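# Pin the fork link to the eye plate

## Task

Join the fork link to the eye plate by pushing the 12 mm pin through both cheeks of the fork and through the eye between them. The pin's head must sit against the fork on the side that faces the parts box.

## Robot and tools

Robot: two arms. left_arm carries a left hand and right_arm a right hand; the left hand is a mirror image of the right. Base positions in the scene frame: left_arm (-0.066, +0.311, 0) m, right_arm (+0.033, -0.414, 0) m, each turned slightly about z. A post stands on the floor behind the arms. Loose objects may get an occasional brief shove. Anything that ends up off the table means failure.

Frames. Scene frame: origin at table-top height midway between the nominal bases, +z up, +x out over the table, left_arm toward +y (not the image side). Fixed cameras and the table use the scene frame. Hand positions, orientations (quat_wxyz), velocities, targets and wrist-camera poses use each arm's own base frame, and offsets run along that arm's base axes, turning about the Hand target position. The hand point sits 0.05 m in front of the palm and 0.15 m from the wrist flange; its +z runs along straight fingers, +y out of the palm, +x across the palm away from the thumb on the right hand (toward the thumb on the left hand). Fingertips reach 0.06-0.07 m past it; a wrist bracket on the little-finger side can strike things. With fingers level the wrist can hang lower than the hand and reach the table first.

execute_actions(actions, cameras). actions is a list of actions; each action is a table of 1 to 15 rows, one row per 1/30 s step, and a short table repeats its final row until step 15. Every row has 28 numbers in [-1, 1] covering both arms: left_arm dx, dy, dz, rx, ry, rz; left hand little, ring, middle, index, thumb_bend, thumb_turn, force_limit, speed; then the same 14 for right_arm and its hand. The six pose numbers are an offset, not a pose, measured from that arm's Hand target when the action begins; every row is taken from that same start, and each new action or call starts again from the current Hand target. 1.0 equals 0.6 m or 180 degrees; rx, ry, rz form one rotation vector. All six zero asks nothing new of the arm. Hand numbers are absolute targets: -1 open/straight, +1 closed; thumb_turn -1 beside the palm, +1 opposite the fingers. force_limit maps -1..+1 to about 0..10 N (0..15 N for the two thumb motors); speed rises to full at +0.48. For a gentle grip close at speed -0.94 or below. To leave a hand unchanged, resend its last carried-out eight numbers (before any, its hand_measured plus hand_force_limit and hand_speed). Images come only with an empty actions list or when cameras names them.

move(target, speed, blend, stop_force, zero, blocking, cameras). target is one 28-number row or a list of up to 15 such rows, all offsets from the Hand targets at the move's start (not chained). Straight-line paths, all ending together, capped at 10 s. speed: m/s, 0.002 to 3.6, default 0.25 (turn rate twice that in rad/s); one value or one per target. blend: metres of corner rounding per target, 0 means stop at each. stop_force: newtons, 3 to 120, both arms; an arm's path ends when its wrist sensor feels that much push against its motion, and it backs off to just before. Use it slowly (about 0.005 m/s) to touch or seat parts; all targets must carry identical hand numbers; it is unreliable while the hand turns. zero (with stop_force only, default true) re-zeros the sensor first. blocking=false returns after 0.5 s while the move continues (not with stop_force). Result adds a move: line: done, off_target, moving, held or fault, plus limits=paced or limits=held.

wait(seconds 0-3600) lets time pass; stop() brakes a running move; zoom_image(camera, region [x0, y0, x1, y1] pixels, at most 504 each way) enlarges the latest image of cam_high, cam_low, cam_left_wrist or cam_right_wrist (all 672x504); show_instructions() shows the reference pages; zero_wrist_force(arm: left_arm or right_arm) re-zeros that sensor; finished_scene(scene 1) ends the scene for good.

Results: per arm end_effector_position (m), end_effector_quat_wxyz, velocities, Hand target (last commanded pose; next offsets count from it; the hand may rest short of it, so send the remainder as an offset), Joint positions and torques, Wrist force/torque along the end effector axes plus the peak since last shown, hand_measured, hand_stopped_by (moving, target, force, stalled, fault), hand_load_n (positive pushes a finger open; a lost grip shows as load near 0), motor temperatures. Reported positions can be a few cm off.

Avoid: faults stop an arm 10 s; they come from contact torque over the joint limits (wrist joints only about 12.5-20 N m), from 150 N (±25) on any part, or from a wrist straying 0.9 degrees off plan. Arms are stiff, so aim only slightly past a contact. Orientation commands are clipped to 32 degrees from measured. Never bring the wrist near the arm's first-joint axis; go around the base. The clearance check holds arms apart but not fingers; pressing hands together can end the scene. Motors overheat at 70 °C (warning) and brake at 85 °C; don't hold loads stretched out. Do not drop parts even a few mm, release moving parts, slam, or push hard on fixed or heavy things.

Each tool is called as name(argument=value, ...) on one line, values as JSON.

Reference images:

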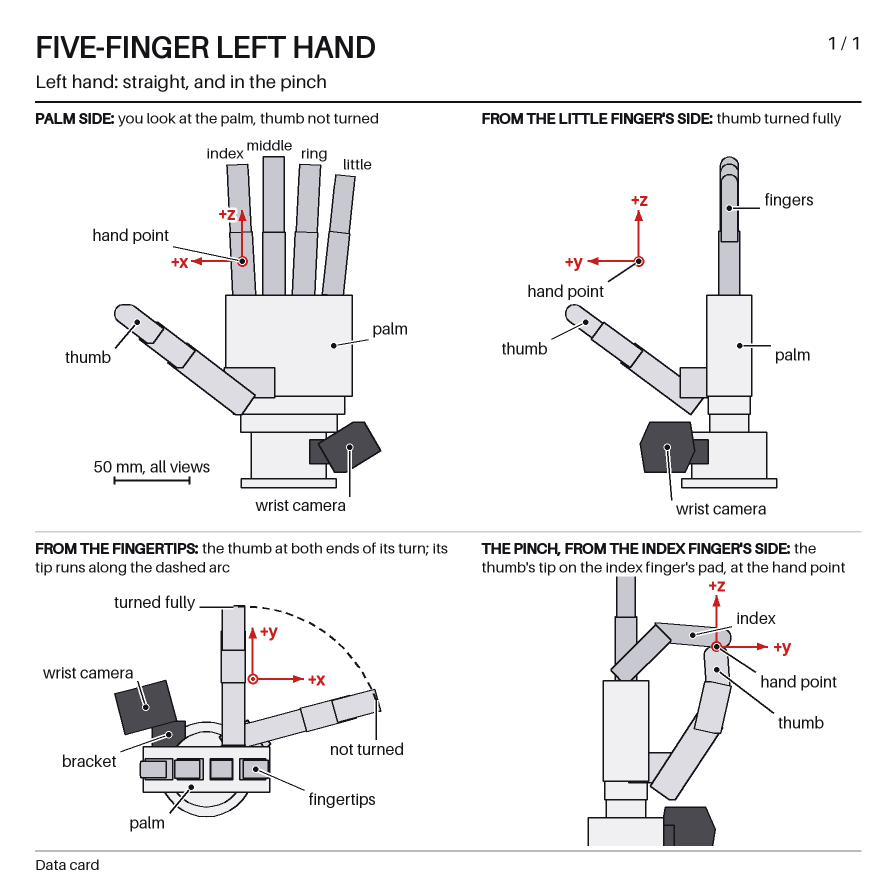

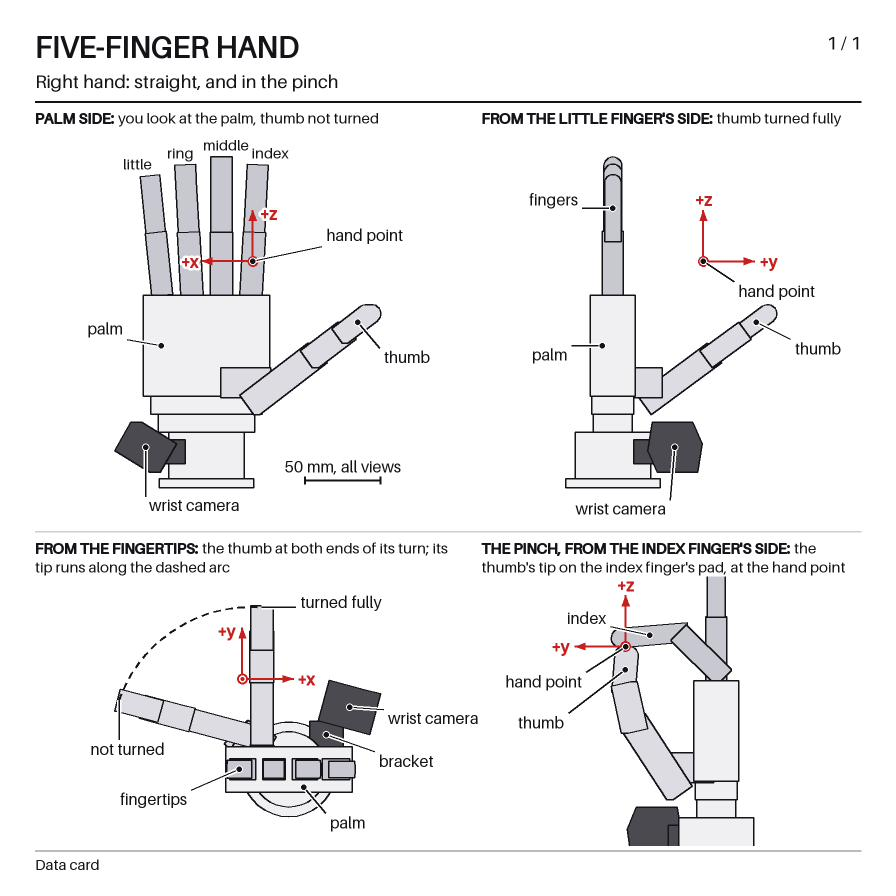

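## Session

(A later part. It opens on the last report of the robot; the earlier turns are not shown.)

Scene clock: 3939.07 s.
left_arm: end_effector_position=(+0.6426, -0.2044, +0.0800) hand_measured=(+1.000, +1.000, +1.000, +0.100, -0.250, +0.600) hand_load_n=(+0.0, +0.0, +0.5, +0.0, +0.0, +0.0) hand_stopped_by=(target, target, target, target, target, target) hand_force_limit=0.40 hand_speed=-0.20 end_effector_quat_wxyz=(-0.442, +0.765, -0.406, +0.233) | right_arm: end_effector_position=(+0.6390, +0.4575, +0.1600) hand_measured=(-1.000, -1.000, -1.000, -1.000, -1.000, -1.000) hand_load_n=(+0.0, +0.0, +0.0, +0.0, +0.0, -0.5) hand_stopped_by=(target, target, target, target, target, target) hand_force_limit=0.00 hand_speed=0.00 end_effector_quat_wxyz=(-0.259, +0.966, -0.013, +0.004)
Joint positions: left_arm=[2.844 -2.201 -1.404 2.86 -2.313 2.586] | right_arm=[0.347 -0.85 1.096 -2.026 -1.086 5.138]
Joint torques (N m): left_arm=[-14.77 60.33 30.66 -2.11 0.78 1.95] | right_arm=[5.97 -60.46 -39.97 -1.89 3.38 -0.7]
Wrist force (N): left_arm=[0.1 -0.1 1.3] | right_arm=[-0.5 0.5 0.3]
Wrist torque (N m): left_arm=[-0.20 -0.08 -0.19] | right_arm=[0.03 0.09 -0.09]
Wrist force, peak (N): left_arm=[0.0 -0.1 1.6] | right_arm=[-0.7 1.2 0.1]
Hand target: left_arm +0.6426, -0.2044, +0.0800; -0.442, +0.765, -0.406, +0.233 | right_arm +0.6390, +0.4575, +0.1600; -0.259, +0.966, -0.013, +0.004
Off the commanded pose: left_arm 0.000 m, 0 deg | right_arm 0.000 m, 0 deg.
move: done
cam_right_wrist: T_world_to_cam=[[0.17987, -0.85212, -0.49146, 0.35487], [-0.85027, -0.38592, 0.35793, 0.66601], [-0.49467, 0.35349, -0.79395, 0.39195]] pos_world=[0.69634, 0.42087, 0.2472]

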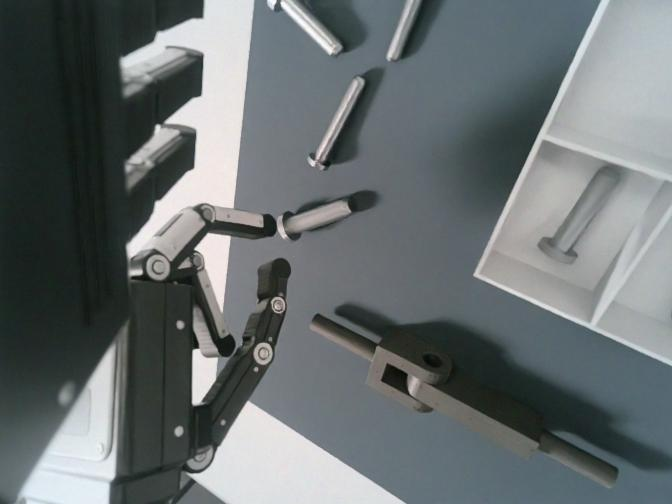

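move(target=[0,0,0,0,0,0,1,1,1,0.2,-0.4,0.65,0.4,-0.2,0,0,0,0,0,0,-1,-1,-1,-1,-1,-1,0,0], cameras=["cam_right_wrist"])

zoom_image(camera="cam_right_wrist", region=[190, 150, 390, 300])

Scene clock: 3954.17 s.
left_arm: end_effector_position=(+0.6426, -0.2044, +0.0800) hand_measured=(+1.000, +1.000, +1.000, +0.200, -0.400, +0.650) hand_load_n=(+0.0, +0.5, +0.0, +0.0, +0.0, +0.0) hand_stopped_by=(target, target, target, target, target, target) hand_force_limit=0.40 hand_speed=-0.20 end_effector_quat_wxyz=(-0.442, +0.765, -0.406, +0.233) | right_arm: end_effector_position=(+0.6390, +0.4575, +0.1600) hand_measured=(-1.000, -1.000, -1.000, -1.000, -1.000, -1.000) hand_load_n=(+0.0, +0.0, +0.0, +0.0, +0.0, +0.0) hand_stopped_by=(target, target, target, target, target, target) hand_force_limit=0.00 hand_speed=0.00 end_effector_quat_wxyz=(-0.259, +0.966, -0.013, +0.004)
Joint positions: left_arm=[2.844 -2.201 -1.404 2.86 -2.313 2.586] | right_arm=[0.347 -0.85 1.096 -2.026 -1.086 5.138]
Joint torques (N m): left_arm=[-16.3 58.61 16.78 0.59 0.18 2.06] | right_arm=[5.43 -60.98 -38.88 -1.92 3.38 -0.79]
Wrist force (N): left_arm=[-0.1 0.0 1.5] | right_arm=[-0.7 0.9 0.2]
Wrist torque (N m): left_arm=[-0.19 -0.05 -0.20] | right_arm=[0.10 0.12 -0.09]
Wrist force, peak (N): left_arm=[-0.2 0.0 1.5] | right_arm=[-0.9 0.8 0.3]
Hand target: left_arm +0.6426, -0.2044, +0.0800; -0.442, +0.765, -0.406, +0.233 | right_arm +0.6390, +0.4575, +0.1600; -0.259, +0.966, -0.013, +0.004
Off the commanded pose: left_arm 0.000 m, 0 deg | right_arm 0.000 m, 0 deg.
move: done
cam_right_wrist: T_world_to_cam=[[0.17987, -0.85212, -0.49146, 0.35487], [-0.85027, -0.38592, 0.35793, 0.66601], [-0.49467, 0.35349, -0.79395, 0.39195]] pos_world=[0.69634, 0.42087, 0.2472]

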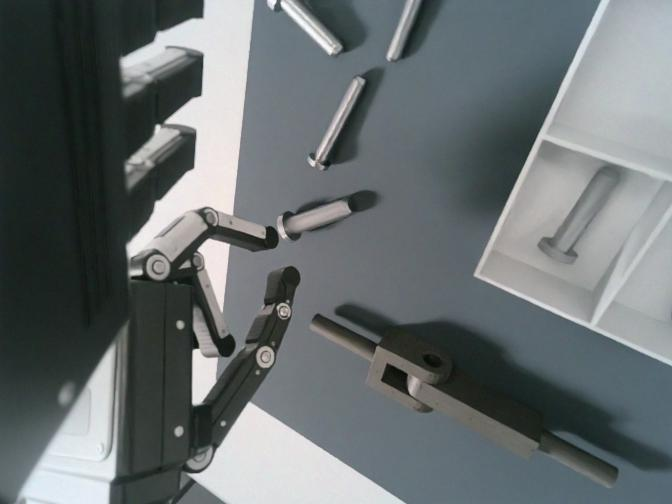

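Scaled by 2.520 from the camera's image (finer frame: 960x720).

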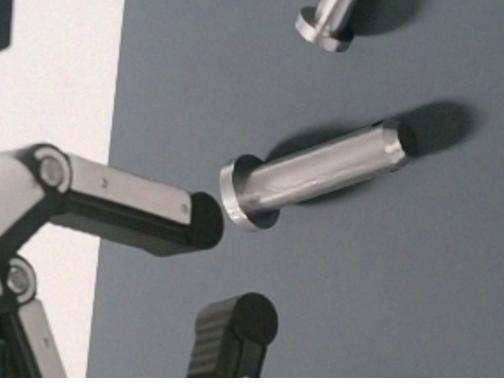

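move(target=[-0.0045,0.0295,-0.05,0,0,0,1,1,1,0.05,-0.5,0.65,0.4,-0.2,0,0,0,0,0,0,-1,-1,-1,-1,-1,-1,0,0], speed=0.08, cameras=["cam_right_wrist", "cam_left_wrist"])

zoom_image(camera="cam_right_wrist", region=[210, 150, 410, 300])

Scene clock: 3995.93 s.
left_arm: end_effector_position=(+0.6399, -0.1865, +0.0499) hand_measured=(+1.000, +1.000, +1.000, +0.050, -0.500, +0.650) hand_load_n=(+0.0, +0.0, +0.0, +0.0, +0.0, +0.0) hand_stopped_by=(target, target, target, target, target, target) hand_force_limit=0.40 hand_speed=-0.20 end_effector_quat_wxyz=(-0.442, +0.765, -0.406, +0.233) | right_arm: end_effector_position=(+0.6390, +0.4575, +0.1600) hand_measured=(-1.000, -1.000, -1.000, -1.000, -1.000, -1.000) hand_load_n=(+0.0, +0.0, +0.0, +0.0, +0.0, +0.0) hand_stopped_by=(target, target, target, target, target, target) hand_force_limit=0.00 hand_speed=0.00 end_effector_quat_wxyz=(-0.259, +0.966, -0.013, +0.004)
Joint positions: left_arm=[2.875 -2.207 -1.477 2.957 -2.29 2.614] | right_arm=[0.347 -0.85 1.096 -2.026 -1.086 5.138]
Joint torques (N m): left_arm=[-16.26 59.79 28.14 -1.77 -2.79 -1.95] | right_arm=[5.17 -61.46 -37.03 -1.88 3.28 -0.69]
Wrist force (N): left_arm=[-0.1 0.0 1.2] | right_arm=[-0.7 0.8 0.3]
Wrist torque (N m): left_arm=[-0.19 -0.07 -0.35] | right_arm=[0.08 0.12 -0.09]
Wrist force, peak (N): left_arm=[-0.3 0.7 1.8] | right_arm=[-0.9 0.7 0.6]
Hand target: left_arm +0.6399, -0.1867, +0.0500; -0.442, +0.765, -0.406, +0.233 | right_arm +0.6390, +0.4575, +0.1600; -0.259, +0.966, -0.013, +0.004
Off the commanded pose: left_arm 0.000 m, 0 deg | right_arm 0.000 m, 0 deg.
move: done
cam_left_wrist: T_world_to_cam=[[0.51649, 0.00671, 0.85627, -0.3772], [-0.04804, -0.99817, 0.0368, -0.16414], [0.85494, -0.06014, -0.51522, -0.42102]] pos_world=[0.54689, -0.18663, 0.11211]
cam_right_wrist: T_world_to_cam=[[0.17987, -0.85212, -0.49146, 0.35487], [-0.85027, -0.38592, 0.35793, 0.66601], [-0.49467, 0.35349, -0.79395, 0.39195]] pos_world=[0.69634, 0.42087, 0.2472]
Images, in order (width x height): cam_left_wrist 672x504, cam_right_wrist 672x504.

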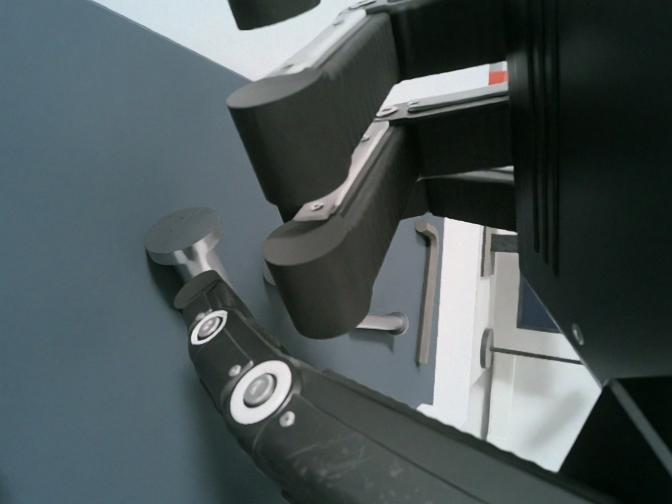

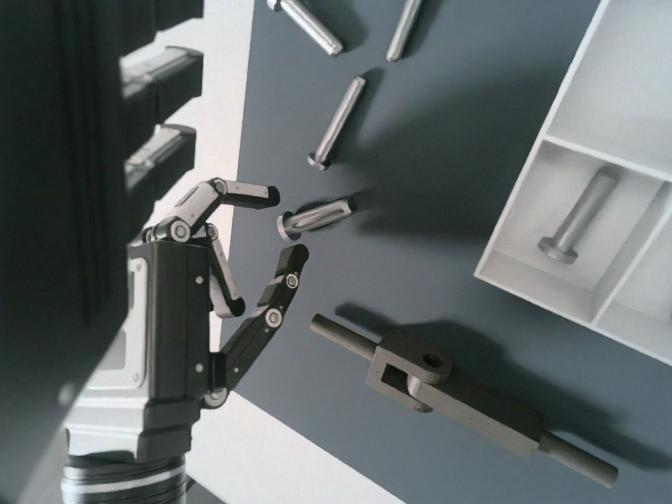

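Scaled by 2.520 from the camera's image (finer frame: 960x720).

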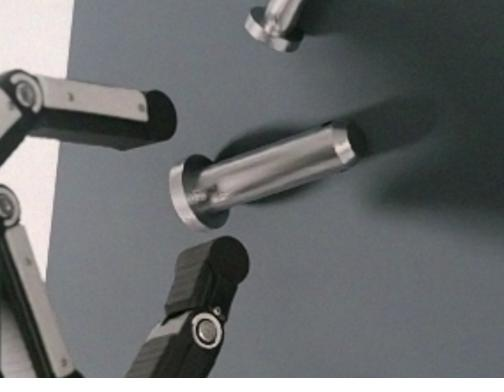

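move(target=[-0.0095,-0.0004,-0.025,0,0,0,1,1,1,0.05,-0.5,0.65,0.4,-0.2,0,0,0,0,0,0,-1,-1,-1,-1,-1,-1,0,0], speed=0.05, stop_force=5, cameras=["cam_right_wrist", "cam_left_wrist"])

zoom_image(camera="cam_right_wrist", region=[230, 150, 380, 260])

Scene clock: 4015.57 s.
left_arm: end_effector_position=(+0.6342, -0.1870, +0.0350) hand_measured=(+1.000, +1.000, +1.000, +0.050, -0.500, +0.650) hand_load_n=(+0.0, +0.0, +0.0, +0.0, +0.0, +0.0) hand_stopped_by=(target, target, target, target, target, target) hand_force_limit=0.40 hand_speed=-0.20 end_effector_quat_wxyz=(-0.442, +0.765, -0.406, +0.233) | right_arm: end_effector_position=(+0.6390, +0.4575, +0.1600) hand_measured=(-1.000, -1.000, -1.000, -1.000, -1.000, -1.000) hand_load_n=(+0.0, +0.0, +0.0, +0.0, +0.0, -0.5) hand_stopped_by=(target, target, target, target, target, target) hand_force_limit=0.00 hand_speed=0.00 end_effector_quat_wxyz=(-0.259, +0.966, -0.013, +0.004)
Joint positions: left_arm=[2.871 -2.216 -1.506 2.994 -2.293 2.611] | right_arm=[0.347 -0.85 1.096 -2.026 -1.086 5.138]
Joint torques (N m): left_arm=[8.95 60.62 30.58 -2.92 0.68 1.84] | right_arm=[5.05 -62.3 -35.26 -1.85 3.26 -0.69]
Wrist force (N): left_arm=[-0.1 0.1 1.5] | right_arm=[-0.6 0.5 0.4]
Wrist torque (N m): left_arm=[-0.18 -0.05 -0.33] | right_arm=[0.02 0.10 -0.10]
Wrist force, peak (N): left_arm=[-0.1 -0.1 1.7] | right_arm=[-0.9 0.9 0.3]
Hand target: left_arm +0.6342, -0.1869, +0.0350; -0.442, +0.765, -0.406, +0.233 | right_arm +0.6390, +0.4575, +0.1600; -0.259, +0.966, -0.013, +0.004
Off the commanded pose: left_arm 0.000 m, 0 deg | right_arm 0.000 m, 0 deg.
move: done
cam_left_wrist: T_world_to_cam=[[0.51629, 0.00662, 0.85639, -0.36142], [-0.04827, -0.99816, 0.03681, -0.16414], [0.85505, -0.06034, -0.51502, -0.42396]] pos_world=[0.54119, -0.18703, 0.09721]
cam_right_wrist: T_world_to_cam=[[0.17987, -0.85212, -0.49146, 0.35487], [-0.85027, -0.38592, 0.35793, 0.66601], [-0.49467, 0.35349, -0.79395, 0.39195]] pos_world=[0.69634, 0.42087, 0.2472]
Images, in order (width x height): cam_left_wrist 672x504, cam_right_wrist 672x504.

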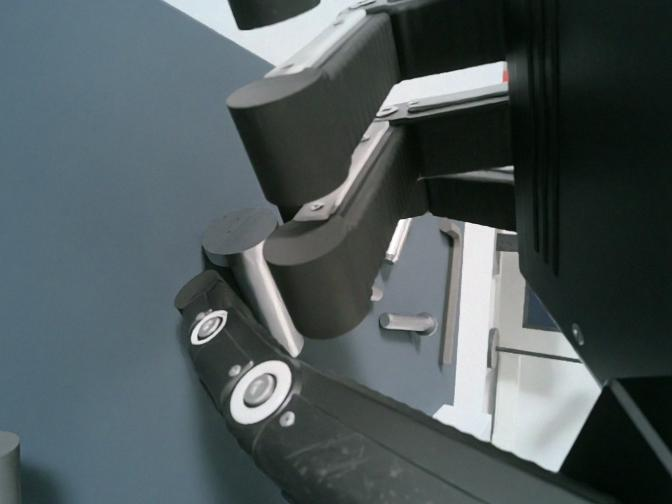

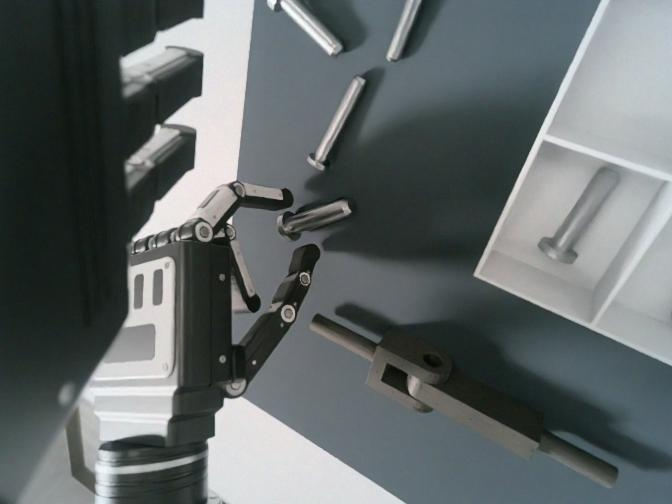

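Scaled by 3.360 from the camera's image (finer frame: 960x720).

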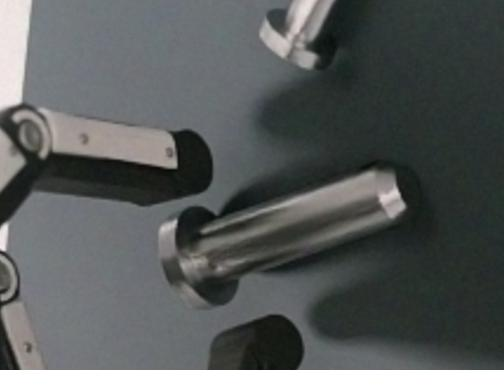

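move(target=[0,0,-0.0192,0,0,0,1,1,1,0.05,-0.5,0.65,0.4,-0.2,0,0,0,0,0,0,-1,-1,-1,-1,-1,-1,0,0], speed=0.015, stop_force=4, cameras=["cam_right_wrist", "cam_left_wrist"])

zoom_image(camera="cam_right_wrist", region=[230, 150, 380, 260])

Scene clock: 4030.40 s.
left_arm: end_effector_position=(+0.6342, -0.1869, +0.0274) hand_measured=(+1.000, +1.000, +1.000, +0.050, -0.500, +0.650) hand_load_n=(+0.0, +0.0, +0.0, +0.0, +0.0, +0.0) hand_stopped_by=(target, target, target, target, target, target) hand_force_limit=0.40 hand_speed=-0.20 end_effector_quat_wxyz=(-0.442, +0.765, -0.406, +0.233) | right_arm: end_effector_position=(+0.6390, +0.4575, +0.1600) hand_measured=(-1.000, -1.000, -1.000, -1.000, -1.000, -1.000) hand_load_n=(+0.0, +0.0, +0.0, +0.0, +0.0, +0.0) hand_stopped_by=(target, target, target, target, target, target) hand_force_limit=0.00 hand_speed=0.00 end_effector_quat_wxyz=(-0.259, +0.966, -0.013, +0.004)
Joint positions: left_arm=[2.871 -2.226 -1.512 3.009 -2.293 2.611] | right_arm=[0.347 -0.85 1.096 -2.026 -1.086 5.138]
Joint torques (N m): left_arm=[10.73 58.79 30.02 -1.61 0.49 0.99] | right_arm=[4.62 -63.48 -33.56 -1.94 3.29 -0.72]
Wrist force (N): left_arm=[0.0 -2.7 -2.3] | right_arm=[-0.6 0.6 0.2]
Wrist torque (N m): left_arm=[-0.33 -0.10 -0.31] | right_arm=[0.05 0.12 -0.10]
Wrist force, peak (N): left_arm=[0.0 -4.9 -5.3] | right_arm=[-0.7 1.0 0.5]
Hand target: left_arm +0.6342, -0.1869, +0.0274; -0.442, +0.765, -0.406, +0.233 (not the last commanded pose) | right_arm +0.6390, +0.4575, +0.1600; -0.259, +0.966, -0.013, +0.004
Off the commanded pose: left_arm 0.004 m, 0 deg | right_arm 0.000 m, 0 deg.
move: contact (left_arm)
cam_left_wrist: T_world_to_cam=[[0.5163, 0.00667, 0.85638, -0.35491], [-0.04816, -0.99816, 0.03681, -0.16382], [0.85506, -0.06024, -0.51503, -0.42785]] pos_world=[0.54119, -0.18693, 0.08961]
cam_right_wrist: T_world_to_cam=[[0.17987, -0.85212, -0.49146, 0.35487], [-0.85027, -0.38592, 0.35793, 0.66601], [-0.49467, 0.35349, -0.79395, 0.39195]] pos_world=[0.69634, 0.42087, 0.2472]
Images, in order (width x height): cam_left_wrist 672x504, cam_right_wrist 672x504.

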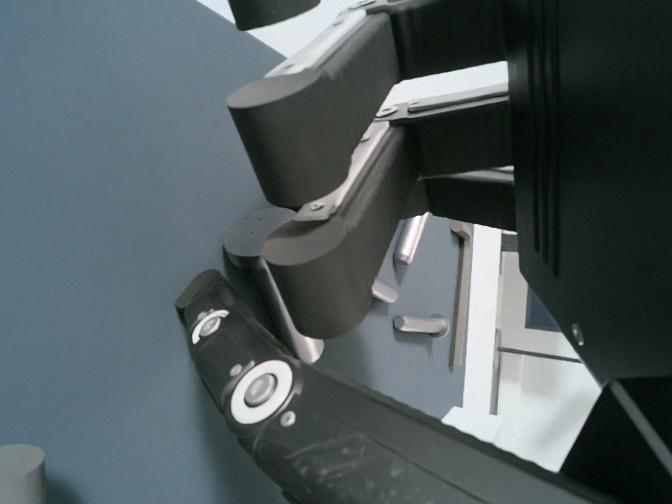

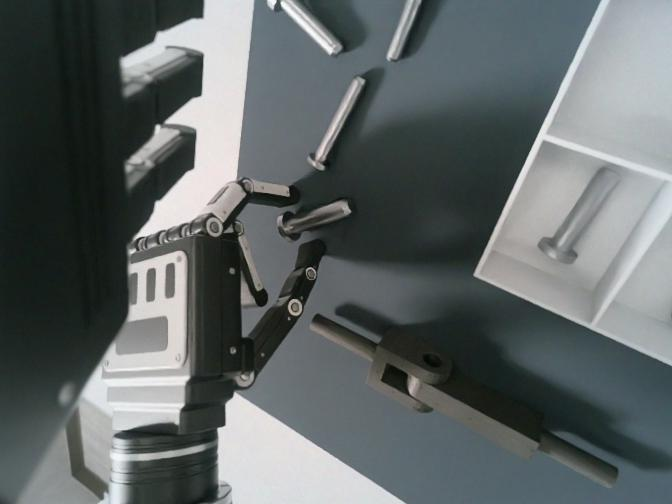

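Scaled by 3.360 from the camera's image (finer frame: 960x720).

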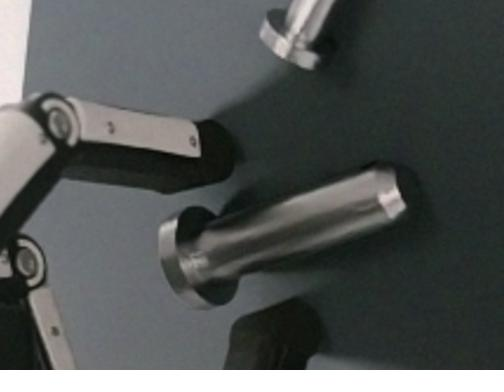

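move(target=[0,0,0.002,0,0,0,1,1,1,0.05,-0.43,0.65,0.4,-0.7,0,0,0,0,0,0,-1,-1,-1,-1,-1,-1,0,0], speed=0.01)

move(target=[0.0006,0.0006,-0.0077,0,0,0,1,1,1,0.05,-0.43,0.65,0.4,-0.7,0,0,0,0,0,0,-1,-1,-1,-1,-1,-1,0,0], speed=0.01, stop_force=4, cameras=["cam_right_wrist", "cam_left_wrist"])

zoom_image(camera="cam_right_wrist", region=[230, 150, 380, 260])

Scene clock: 4048.67 s.
left_arm: end_effector_position=(+0.6342, -0.1869, +0.0287) hand_measured=(+1.000, +1.000, +1.000, +0.050, -0.430, +0.650) hand_load_n=(+0.0, +0.0, +0.0, +0.0, +0.0, +0.0) hand_stopped_by=(target, target, target, target, target, target) hand_force_limit=0.40 hand_speed=-0.70 end_effector_quat_wxyz=(-0.442, +0.765, -0.406, +0.233) | right_arm: end_effector_position=(+0.6390, +0.4575, +0.1600) hand_measured=(-1.000, -1.000, -1.000, -1.000, -1.000, -1.000) hand_load_n=(+0.0, +0.0, +0.0, +0.0, -0.5, -0.5) hand_stopped_by=(target, target, target, target, target, target) hand_force_limit=0.00 hand_speed=0.00 end_effector_quat_wxyz=(-0.259, +0.966, -0.013, +0.004)
Joint positions: left_arm=[2.871 -2.225 -1.511 3.007 -2.293 2.611] | right_arm=[0.347 -0.85 1.096 -2.026 -1.086 5.138]
Joint torques (N m): left_arm=[10.29 46.25 24.73 0.61 0.85 1.36] | right_arm=[4.58 -64.18 -32.19 -1.83 3.34 -0.65]
Wrist force (N): left_arm=[-0.3 0.2 1.5] | right_arm=[-0.8 0.7 0.0]
Wrist torque (N m): left_arm=[-0.17 -0.03 -0.35] | right_arm=[0.07 0.15 -0.10]
Wrist force, peak (N): left_arm=[-0.1 -2.9 -2.4] | right_arm=[-0.9 0.8 0.2]
Hand target: left_arm +0.6342, -0.1869, +0.0286; -0.442, +0.765, -0.406, +0.233 | right_arm +0.6390, +0.4575, +0.1600; -0.259, +0.966, -0.013, +0.004
Off the commanded pose: left_arm 0.000 m, 0 deg | right_arm 0.000 m, 0 deg.
move: done

Scene clock: 4050.03 s.
left_arm: end_effector_position=(+0.6345, -0.1867, +0.0257) hand_measured=(+1.000, +1.000, +1.000, +0.050, -0.430, +0.650) hand_load_n=(+0.0, +0.0, -0.5, +0.0, +0.0, +0.5) hand_stopped_by=(target, target, target, target, target, target) hand_force_limit=0.40 hand_speed=-0.70 end_effector_quat_wxyz=(-0.442, +0.765, -0.406, +0.233) | right_arm: end_effector_position=(+0.6390, +0.4575, +0.1600) hand_measured=(-1.000, -1.000, -1.000, -1.000, -1.000, -1.000) hand_load_n=(+0.0, +0.0, +0.0, -0.5, +0.0, +0.0) hand_stopped_by=(target, target, target, target, target, target) hand_force_limit=0.00 hand_speed=0.00 end_effector_quat_wxyz=(-0.259, +0.966, -0.013, +0.004)
Joint positions: left_arm=[2.872 -2.229 -1.513 3.013 -2.293 2.611] | right_arm=[0.347 -0.85 1.096 -2.026 -1.086 5.138]
Joint torques (N m): left_arm=[-5.7 57.53 30.9 -2.86 -2.55 -2.14] | right_arm=[4.74 -63.98 -31.66 -1.85 3.26 -0.69]
Wrist force (N): left_arm=[0.2 -2.3 -2.5] | right_arm=[-0.4 0.4 0.3]
Wrist torque (N m): left_arm=[-0.29 -0.14 -0.30] | right_arm=[0.01 0.09 -0.09]
Wrist force, peak (N): left_arm=[0.3 -3.8 -4.4] | right_arm=[-0.9 0.8 0.3]
Hand target: left_arm +0.6345, -0.1867, +0.0257; -0.442, +0.765, -0.406, +0.233 (not the last commanded pose) | right_arm +0.6390, +0.4575, +0.1600; -0.259, +0.966, -0.013, +0.004
Off the commanded pose: left_arm 0.002 m, 0 deg | right_arm 0.000 m, 0 deg.
move: contact (left_arm)
cam_left_wrist: T_world_to_cam=[[0.5163, 0.00667, 0.85638, -0.35361], [-0.04816, -0.99816, 0.03681, -0.16355], [0.85506, -0.06024, -0.51503, -0.42897]] pos_world=[0.54149, -0.18673, 0.08791]
cam_right_wrist: T_world_to_cam=[[0.17987, -0.85212, -0.49146, 0.35487], [-0.85027, -0.38592, 0.35793, 0.66601], [-0.49467, 0.35349, -0.79395, 0.39195]] pos_world=[0.69634, 0.42087, 0.2472]
Images, in order (width x height): cam_left_wrist 672x504, cam_right_wrist 672x504.

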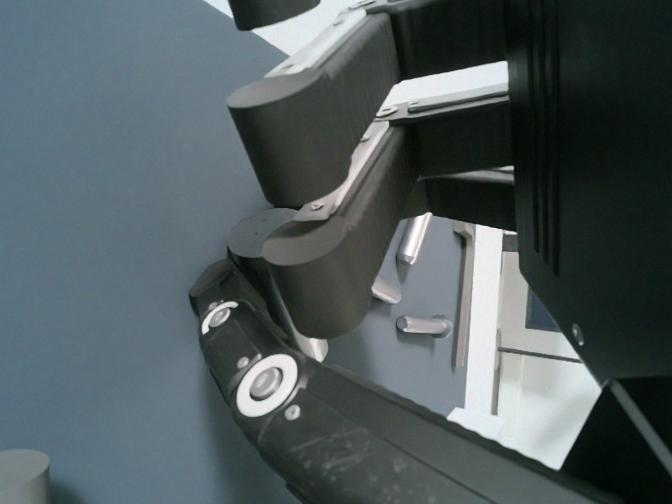

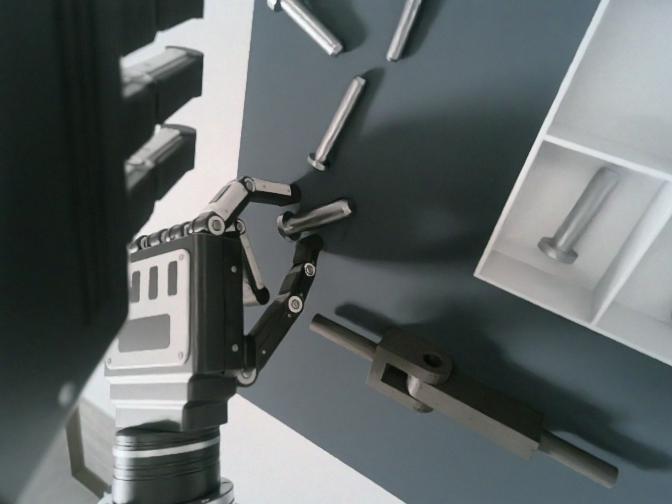

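Scaled by 3.360 from the camera's image (finer frame: 960x720).

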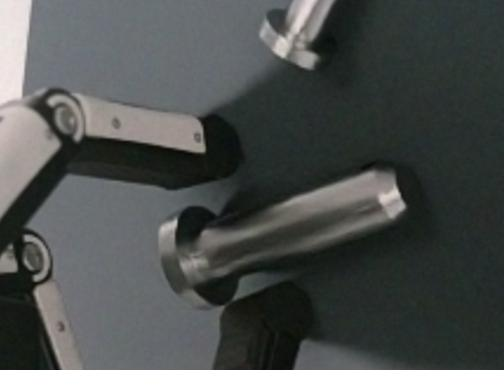

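move(target=[0,0,0.0015,0,0,0,1,1,1,0.05,-0.41,0.65,0.0,-0.9,0,0,0,0,0,0,-1,-1,-1,-1,-1,-1,0,0], speed=0.01)

move(target=[0,0,0,0,0,0,1,1,1,0.4,-0.41,0.65,-0.1,-0.9,0,0,0,0,0,0,-1,-1,-1,-1,-1,-1,0,0], speed=0.01, cameras=["cam_right_wrist", "cam_left_wrist"])

zoom_image(camera="cam_right_wrist", region=[230, 150, 380, 260])

Scene clock: 4067.70 s.
left_arm: end_effector_position=(+0.6345, -0.1867, +0.0267) hand_measured=(+1.000, +1.000, +1.000, +0.050, -0.410, +0.650) hand_load_n=(+0.0, +0.0, +0.0, +0.0, +0.0, +0.0) hand_stopped_by=(target, target, target, target, target, target) hand_force_limit=0.00 hand_speed=-0.90 end_effector_quat_wxyz=(-0.442, +0.765, -0.406, +0.233) | right_arm: end_effector_position=(+0.6390, +0.4575, +0.1600) hand_measured=(-1.000, -1.000, -1.000, -1.000, -1.000, -1.000) hand_load_n=(+0.0, +0.0, +0.0, +0.0, +0.0, +0.0) hand_stopped_by=(target, target, target, target, target, target) hand_force_limit=0.00 hand_speed=0.00 end_effector_quat_wxyz=(-0.259, +0.966, -0.013, +0.004)
Joint positions: left_arm=[2.872 -2.227 -1.512 3.011 -2.293 2.611] | right_arm=[0.347 -0.85 1.096 -2.026 -1.086 5.138]
Joint torques (N m): left_arm=[-13.06 47.67 24.73 0.84 -2.31 -2.04] | right_arm=[4.29 -64.68 -29.9 -1.93 3.24 -0.72]
Wrist force (N): left_arm=[-0.1 0.0 1.4] | right_arm=[-0.5 1.0 0.2]
Wrist torque (N m): left_arm=[-0.19 -0.05 -0.33] | right_arm=[0.11 0.09 -0.08]
Wrist force, peak (N): left_arm=[0.0 -2.7 -2.8] | right_arm=[-0.6 0.9 0.4]
Hand target: left_arm +0.6345, -0.1867, +0.0266; -0.442, +0.765, -0.406, +0.233 | right_arm +0.6390, +0.4575, +0.1600; -0.259, +0.966, -0.013, +0.004
Off the commanded pose: left_arm 0.000 m, 0 deg | right_arm 0.000 m, 0 deg.
move: done

Scene clock: 4068.43 s.
left_arm: end_effector_position=(+0.6345, -0.1867, +0.0266) hand_measured=(+1.000, +1.000, +1.000, +0.178, -0.410, +0.650) hand_load_n=(+0.0, +0.0, +0.0, +4.5, +4.0, +0.0) hand_stopped_by=(target, target, target, force, target, target) hand_force_limit=-0.10 hand_speed=-0.90 end_effector_quat_wxyz=(-0.442, +0.765, -0.406, +0.233) | right_arm: end_effector_position=(+0.6390, +0.4575, +0.1600) hand_measured=(-1.000, -1.000, -1.000, -1.000, -1.000, -1.000) hand_load_n=(+0.0, +0.0, +0.0, -0.5, +0.0, +0.0) hand_stopped_by=(target, target, target, target, target, target) hand_force_limit=0.00 hand_speed=0.00 end_effector_quat_wxyz=(-0.259, +0.966, -0.013, +0.004)
Joint positions: left_arm=[2.872 -2.228 -1.512 3.011 -2.293 2.611] | right_arm=[0.347 -0.85 1.096 -2.026 -1.086 5.138]
Joint torques (N m): left_arm=[-13.1 42.36 14.45 0.71 -2.1 -2.24] | right_arm=[4.44 -64.88 -29.75 -1.95 3.32 -0.71]
Wrist force (N): left_arm=[-0.4 -2.0 1.9] | right_arm=[-0.6 0.7 0.5]
Wrist torque (N m): left_arm=[-0.30 -0.02 -0.32] | right_arm=[0.04 0.11 -0.09]
Wrist force, peak (N): left_arm=[-0.4 -2.0 2.0] | right_arm=[-0.9 0.8 0.1]
Hand target: left_arm +0.6345, -0.1867, +0.0266; -0.442, +0.765, -0.406, +0.233 | right_arm +0.6390, +0.4575, +0.1600; -0.259, +0.966, -0.013, +0.004
Off the commanded pose: left_arm 0.000 m, 0 deg | right_arm 0.000 m, 0 deg.
move: done
cam_left_wrist: T_world_to_cam=[[0.51618, 0.00663, 0.85646, -0.35433], [-0.04827, -0.99816, 0.03681, -0.16352], [0.85512, -0.06034, -0.51491, -0.42858]] pos_world=[0.54149, -0.18673, 0.08881]
cam_right_wrist: T_world_to_cam=[[0.17987, -0.85212, -0.49146, 0.35487], [-0.85027, -0.38592, 0.35793, 0.66601], [-0.49467, 0.35349, -0.79395, 0.39195]] pos_world=[0.69634, 0.42087, 0.2472]
Images, in order (width x height): cam_left_wrist 672x504, cam_right_wrist 672x504.

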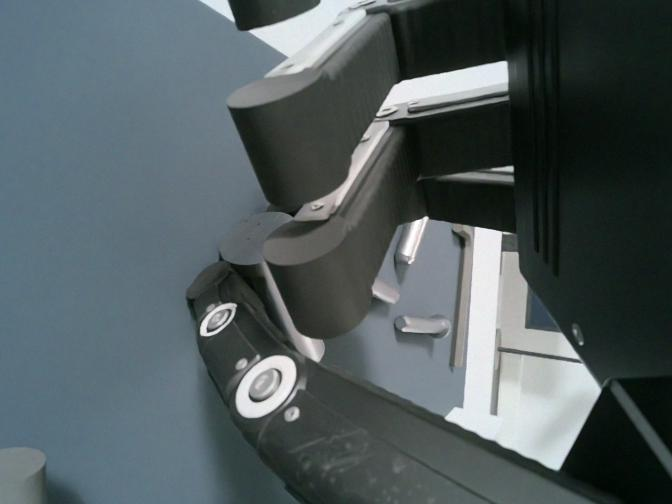

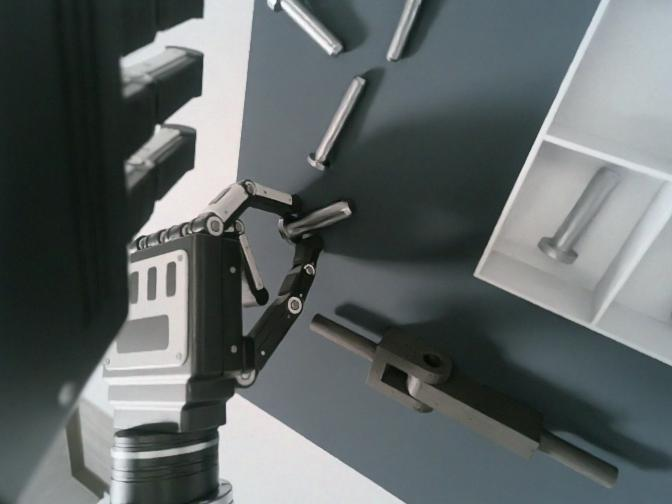

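Scaled by 3.360 from the camera's image (finer frame: 960x720).

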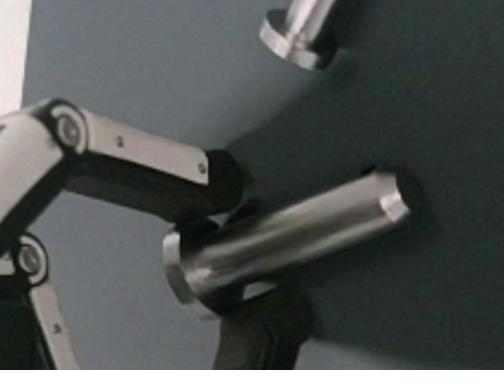

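move(target=[0,0,0.035,0,0,0,1,1,1,0.4,-0.41,0.65,-0.1,-0.9,0,0,0,0,0,0,-1,-1,-1,-1,-1,-1,0,0], speed=0.03, cameras=["cam_right_wrist", "cam_left_wrist"])

zoom_image(camera="cam_right_wrist", region=[230, 150, 380, 260])

Scene clock: 4079.30 s.
left_arm: end_effector_position=(+0.6345, -0.1867, +0.0479) hand_measured=(+1.000, +1.000, +1.000, +0.178, -0.412, +0.650) hand_load_n=(+0.0, +0.0, +0.0, +4.0, +5.0, +0.0) hand_stopped_by=(target, target, target, force, target, target) hand_force_limit=-0.10 hand_speed=-0.90 end_effector_quat_wxyz=(-0.442, +0.765, -0.406, +0.233) | right_arm: end_effector_position=(+0.6390, +0.4575, +0.1600) hand_measured=(-1.000, -1.000, -1.000, -1.000, -1.000, -1.000) hand_load_n=(+0.0, +0.0, +0.0, +0.0, +0.0, +0.0) hand_stopped_by=(target, target, target, target, target, target) hand_force_limit=0.00 hand_speed=0.00 end_effector_quat_wxyz=(-0.259, +0.966, -0.013, +0.004)
Joint positions: left_arm=[2.872 -2.2 -1.496 2.968 -2.293 2.611] | right_arm=[0.347 -0.85 1.096 -2.026 -1.086 5.138]
Joint torques (N m): left_arm=[-10.56 39.61 16.11 1.16 0.66 -0.65] | right_arm=[4.19 -65.46 -28.68 -1.95 3.14 -0.63]
Wrist force (N): left_arm=[0.0 0.6 1.5] | right_arm=[-0.5 0.8 0.1]
Wrist torque (N m): left_arm=[-0.14 -0.07 -0.35] | right_arm=[0.09 0.10 -0.08]
Wrist force, peak (N): left_arm=[-0.4 -2.1 2.1] | right_arm=[-0.9 0.8 0.3]
Hand target: left_arm +0.6345, -0.1867, +0.0476; -0.442, +0.765, -0.406, +0.233 | right_arm +0.6390, +0.4575, +0.1600; -0.259, +0.966, -0.013, +0.004
Off the commanded pose: left_arm 0.000 m, 0 deg | right_arm 0.000 m, 0 deg.
move: done
cam_left_wrist: T_world_to_cam=[[0.51611, 0.00672, 0.8565, -0.37243], [-0.04823, -0.99816, 0.03689, -0.16433], [0.85516, -0.06034, -0.51483, -0.41769]] pos_world=[0.54149, -0.18673, 0.11001]
cam_right_wrist: T_world_to_cam=[[0.17987, -0.85212, -0.49146, 0.35487], [-0.85027, -0.38592, 0.35793, 0.66601], [-0.49467, 0.35349, -0.79395, 0.39195]] pos_world=[0.69634, 0.42087, 0.2472]
Images, in order (width x height): cam_left_wrist 672x504, cam_right_wrist 672x504.

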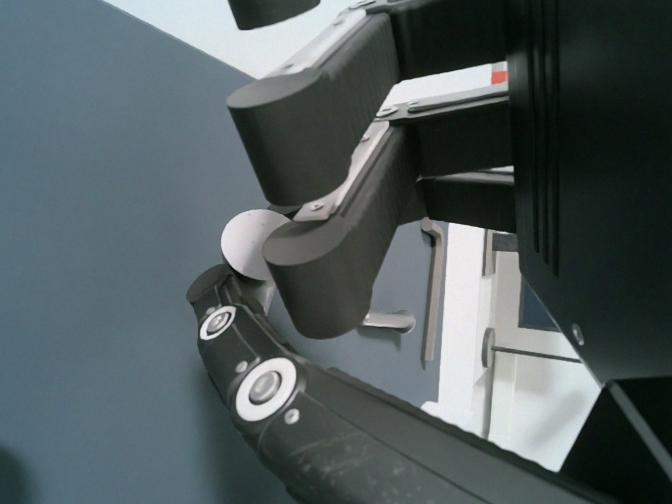

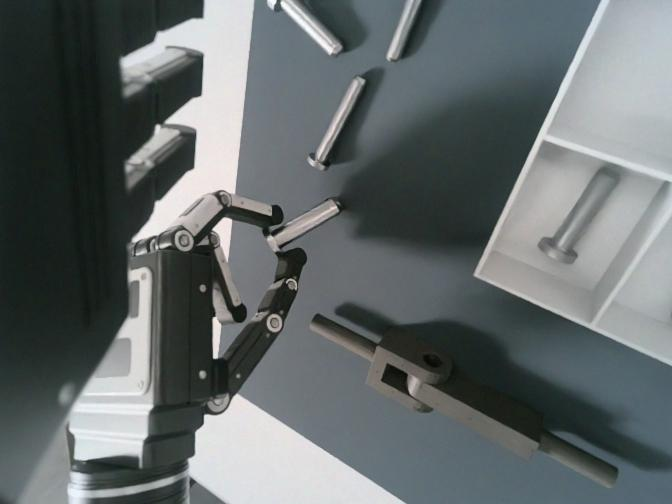

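Scaled by 3.360 from the camera's image (finer frame: 960x720).

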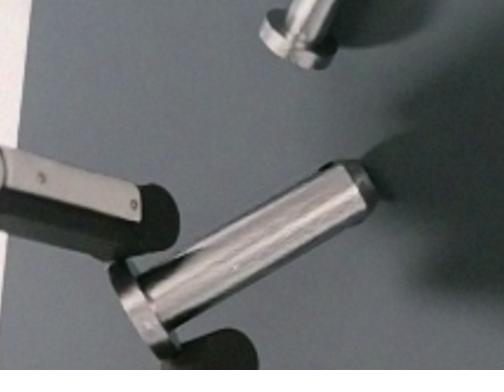

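zoom_image(camera="cam_left_wrist", region=[180, 180, 340, 340])

Scaled by 3.150 from the camera's image (finer frame: 960x720).

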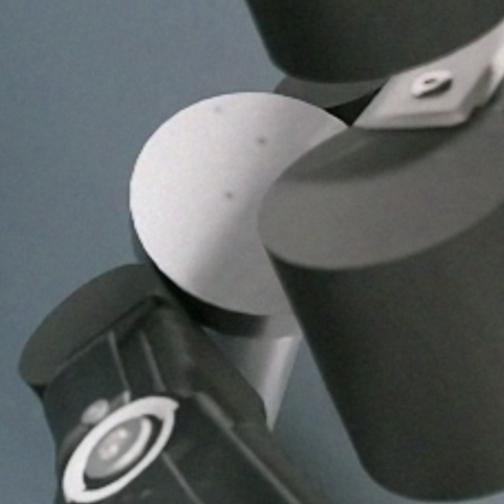

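zoom_image(camera="cam_right_wrist", region=[250, 185, 350, 265])

Scaled by 5.040 from the camera's image (finer frame: 960x720).

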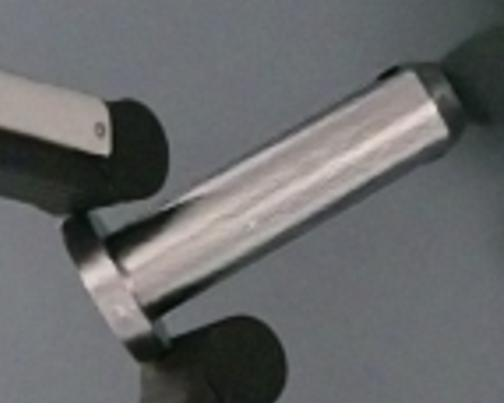

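move(target=[0,0,-0.034,0,0,0,1,1,1,0.4,-0.41,0.65,-0.1,-0.9,0,0,0,0,0,0,-1,-1,-1,-1,-1,-1,0,0], speed=0.02, cameras=["cam_right_wrist"])

zoom_image(camera="cam_right_wrist", region=[250, 175, 370, 275])

Scene clock: 4186.40 s.
left_arm: end_effector_position=(+0.6344, -0.1867, +0.0270) hand_measured=(+1.000, +1.000, +1.000, +0.178, -0.412, +0.650) hand_load_n=(+0.0, +0.0, +0.0, +4.0, +5.0, +0.5) hand_stopped_by=(target, target, target, force, target, target) hand_force_limit=-0.10 hand_speed=-0.90 end_effector_quat_wxyz=(-0.442, +0.765, -0.406, +0.233) | right_arm: end_effector_position=(+0.6390, +0.4575, +0.1600) hand_measured=(-1.000, -1.000, -1.000, -1.000, -1.000, -1.000) hand_load_n=(+0.0, +0.0, +0.0, +0.0, +0.0, +0.0) hand_stopped_by=(target, target, target, target, target, target) hand_force_limit=0.00 hand_speed=0.00 end_effector_quat_wxyz=(-0.259, +0.966, -0.013, +0.004)
Joint positions: left_arm=[2.872 -2.227 -1.512 3.01 -2.293 2.611] | right_arm=[0.347 -0.85 1.096 -2.026 -1.086 5.138]
Joint torques (N m): left_arm=[-13.37 60.82 22.36 -2.46 0.48 -1.91] | right_arm=[3.95 -66.53 -26.78 -1.95 3.21 -0.7]
Wrist force (N): left_arm=[-0.4 -0.5 1.3] | right_arm=[-0.7 0.7 0.3]
Wrist torque (N m): left_arm=[-0.22 -0.04 -0.33] | right_arm=[0.05 0.13 -0.10]
Wrist force, peak (N): left_arm=[-0.3 0.4 1.9] | right_arm=[-0.7 0.9 0.6]
Hand target: left_arm +0.6345, -0.1867, +0.0272; -0.442, +0.765, -0.406, +0.233 | right_arm +0.6390, +0.4575, +0.1600; -0.259, +0.966, -0.013, +0.004
Off the commanded pose: left_arm 0.000 m, 0 deg | right_arm 0.000 m, 0 deg.
move: done
cam_right_wrist: T_world_to_cam=[[0.17987, -0.85212, -0.49146, 0.35487], [-0.85027, -0.38592, 0.35793, 0.66601], [-0.49467, 0.35349, -0.79395, 0.39195]] pos_world=[0.69634, 0.42087, 0.2472]

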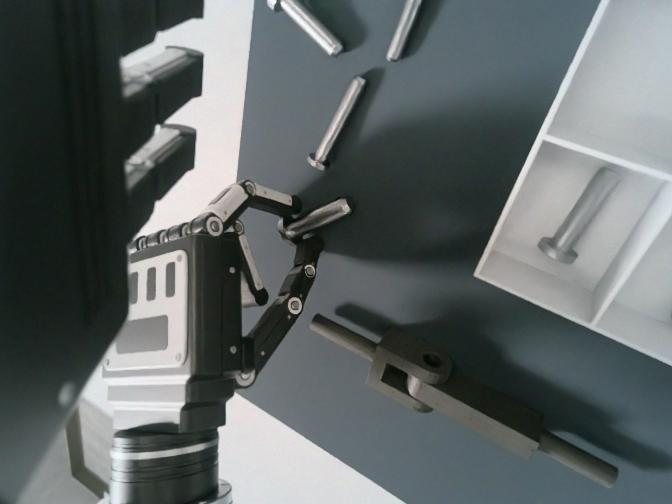

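Scaled by 4.200 from the camera's image (finer frame: 960x720).

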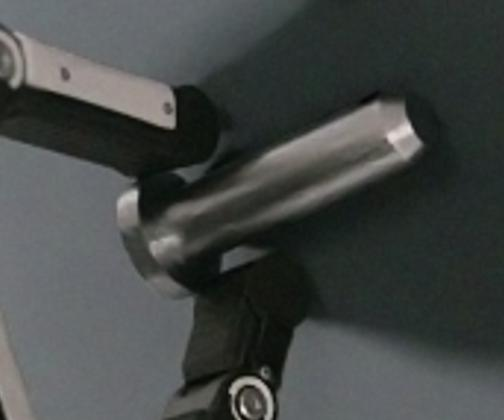

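move(target=[0,0,0,0,0,0,1,1,1,0.05,-0.43,0.65,-0.1,-0.85,0,0,0,0,0,0,-1,-1,-1,-1,-1,-1,0,0], speed=0.02)

move(target=[0.004,-0.0093,0,0,0,0,1,1,1,0.03,-0.43,0.75,-0.1,-0.7,0,0,0,0,0,0,-1,-1,-1,-1,-1,-1,0,0], speed=0.02, stop_force=5, cameras=["cam_right_wrist", "cam_left_wrist"])

zoom_image(camera="cam_right_wrist", region=[250, 175, 370, 275])

Scene clock: 4196.70 s.
left_arm: end_effector_position=(+0.6345, -0.1867, +0.0272) hand_measured=(+1.000, +1.000, +1.000, +0.050, -0.430, +0.650) hand_load_n=(+0.0, +0.0, +0.0, +0.0, +0.0, +0.0) hand_stopped_by=(target, target, target, target, target, target) hand_force_limit=-0.10 hand_speed=-0.85 end_effector_quat_wxyz=(-0.442, +0.765, -0.406, +0.233) | right_arm: end_effector_position=(+0.6390, +0.4575, +0.1600) hand_measured=(-1.000, -1.000, -1.000, -1.000, -1.000, -1.000) hand_load_n=(+0.0, +0.0, +0.0, +0.0, +0.0, +0.0) hand_stopped_by=(target, target, target, target, target, target) hand_force_limit=0.00 hand_speed=0.00 end_effector_quat_wxyz=(-0.259, +0.966, -0.013, +0.004)
Joint positions: left_arm=[2.872 -2.227 -1.512 3.01 -2.293 2.611] | right_arm=[0.347 -0.85 1.096 -2.026 -1.086 5.138]
Joint torques (N m): left_arm=[-12.66 58.71 30.32 -2.64 0.83 1.75] | right_arm=[3.72 -67.19 -25.67 -1.95 3.22 -0.67]
Wrist force (N): left_arm=[0.1 0.2 1.4] | right_arm=[-0.6 0.6 0.5]
Wrist torque (N m): left_arm=[-0.16 -0.09 -0.32] | right_arm=[0.03 0.10 -0.09]
Wrist force, peak (N): left_arm=[-0.4 -0.3 1.6] | right_arm=[-0.7 1.1 0.3]
Hand target: left_arm +0.6345, -0.1867, +0.0272; -0.442, +0.765, -0.406, +0.233 | right_arm +0.6390, +0.4575, +0.1600; -0.259, +0.966, -0.013, +0.004
Off the commanded pose: left_arm 0.000 m, 0 deg | right_arm 0.000 m, 0 deg.
move: done

Scene clock: 4198.33 s.
left_arm: end_effector_position=(+0.6369, -0.1923, +0.0272) hand_measured=(+1.000, +1.000, +1.000, +0.030, -0.430, +0.750) hand_load_n=(+0.0, +0.0, +0.0, +0.0, +0.0, +0.0) hand_stopped_by=(target, target, target, target, target, target) hand_force_limit=-0.10 hand_speed=-0.70 end_effector_quat_wxyz=(-0.442, +0.765, -0.406, +0.233) | right_arm: end_effector_position=(+0.6390, +0.4575, +0.1600) hand_measured=(-1.000, -1.000, -1.000, -1.000, -1.000, -1.000) hand_load_n=(+0.0, -0.5, +0.0, +0.0, -0.5, +0.0) hand_stopped_by=(target, target, target, target, target, target) hand_force_limit=0.00 hand_speed=0.00 end_effector_quat_wxyz=(-0.259, +0.966, -0.013, +0.004)
Joint positions: left_arm=[2.863 -2.238 -1.493 2.997 -2.299 2.603] | right_arm=[0.347 -0.85 1.096 -2.026 -1.086 5.138]
Joint torques (N m): left_arm=[13.6 61.53 11.89 1.07 0.98 1.89] | right_arm=[3.68 -67.46 -24.66 -1.88 3.15 -0.76]
Wrist force (N): left_arm=[0.0 -0.1 1.5] | right_arm=[-0.8 0.6 0.6]
Wrist torque (N m): left_arm=[-0.19 -0.08 -0.32] | right_arm=[0.02 0.13 -0.10]
Wrist force, peak (N): left_arm=[0.0 0.0 1.7] | right_arm=[-0.9 0.9 0.1]
Hand target: left_arm +0.6369, -0.1923, +0.0272; -0.442, +0.765, -0.406, +0.233 | right_arm +0.6390, +0.4575, +0.1600; -0.259, +0.966, -0.013, +0.004
Off the commanded pose: left_arm 0.000 m, 0 deg | right_arm 0.000 m, 0 deg.
move: done
cam_left_wrist: T_world_to_cam=[[0.51622, 0.00662, 0.85643, -0.35601], [-0.04827, -0.99816, 0.03681, -0.16902], [0.8551, -0.06035, -0.51495, -0.43055]] pos_world=[0.54379, -0.19233, 0.08941]
cam_right_wrist: T_world_to_cam=[[0.17987, -0.85212, -0.49146, 0.35487], [-0.85027, -0.38592, 0.35793, 0.66601], [-0.49467, 0.35349, -0.79395, 0.39195]] pos_world=[0.69634, 0.42087, 0.2472]
Images, in order (width x height): cam_left_wrist 672x504, cam_right_wrist 672x504.

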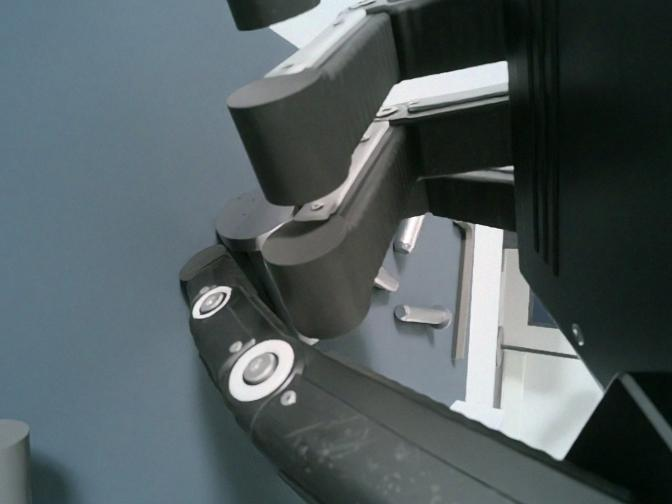

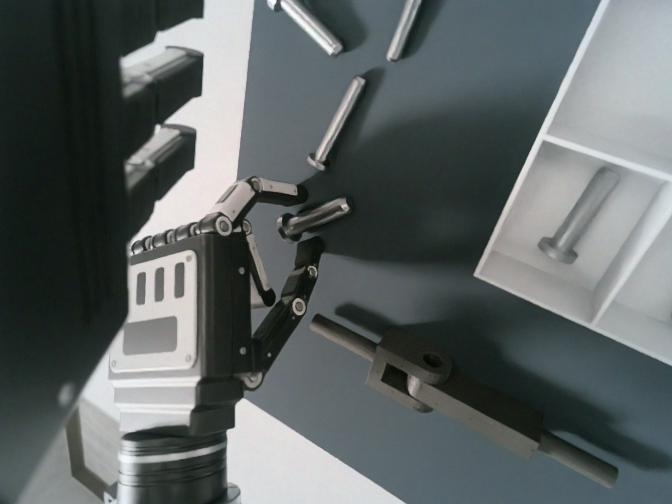

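Scaled by 4.200 from the camera's image (finer frame: 960x720).

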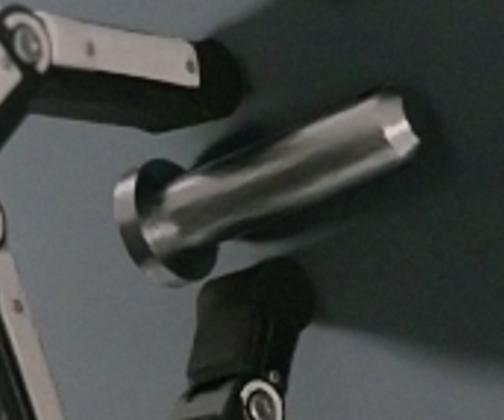

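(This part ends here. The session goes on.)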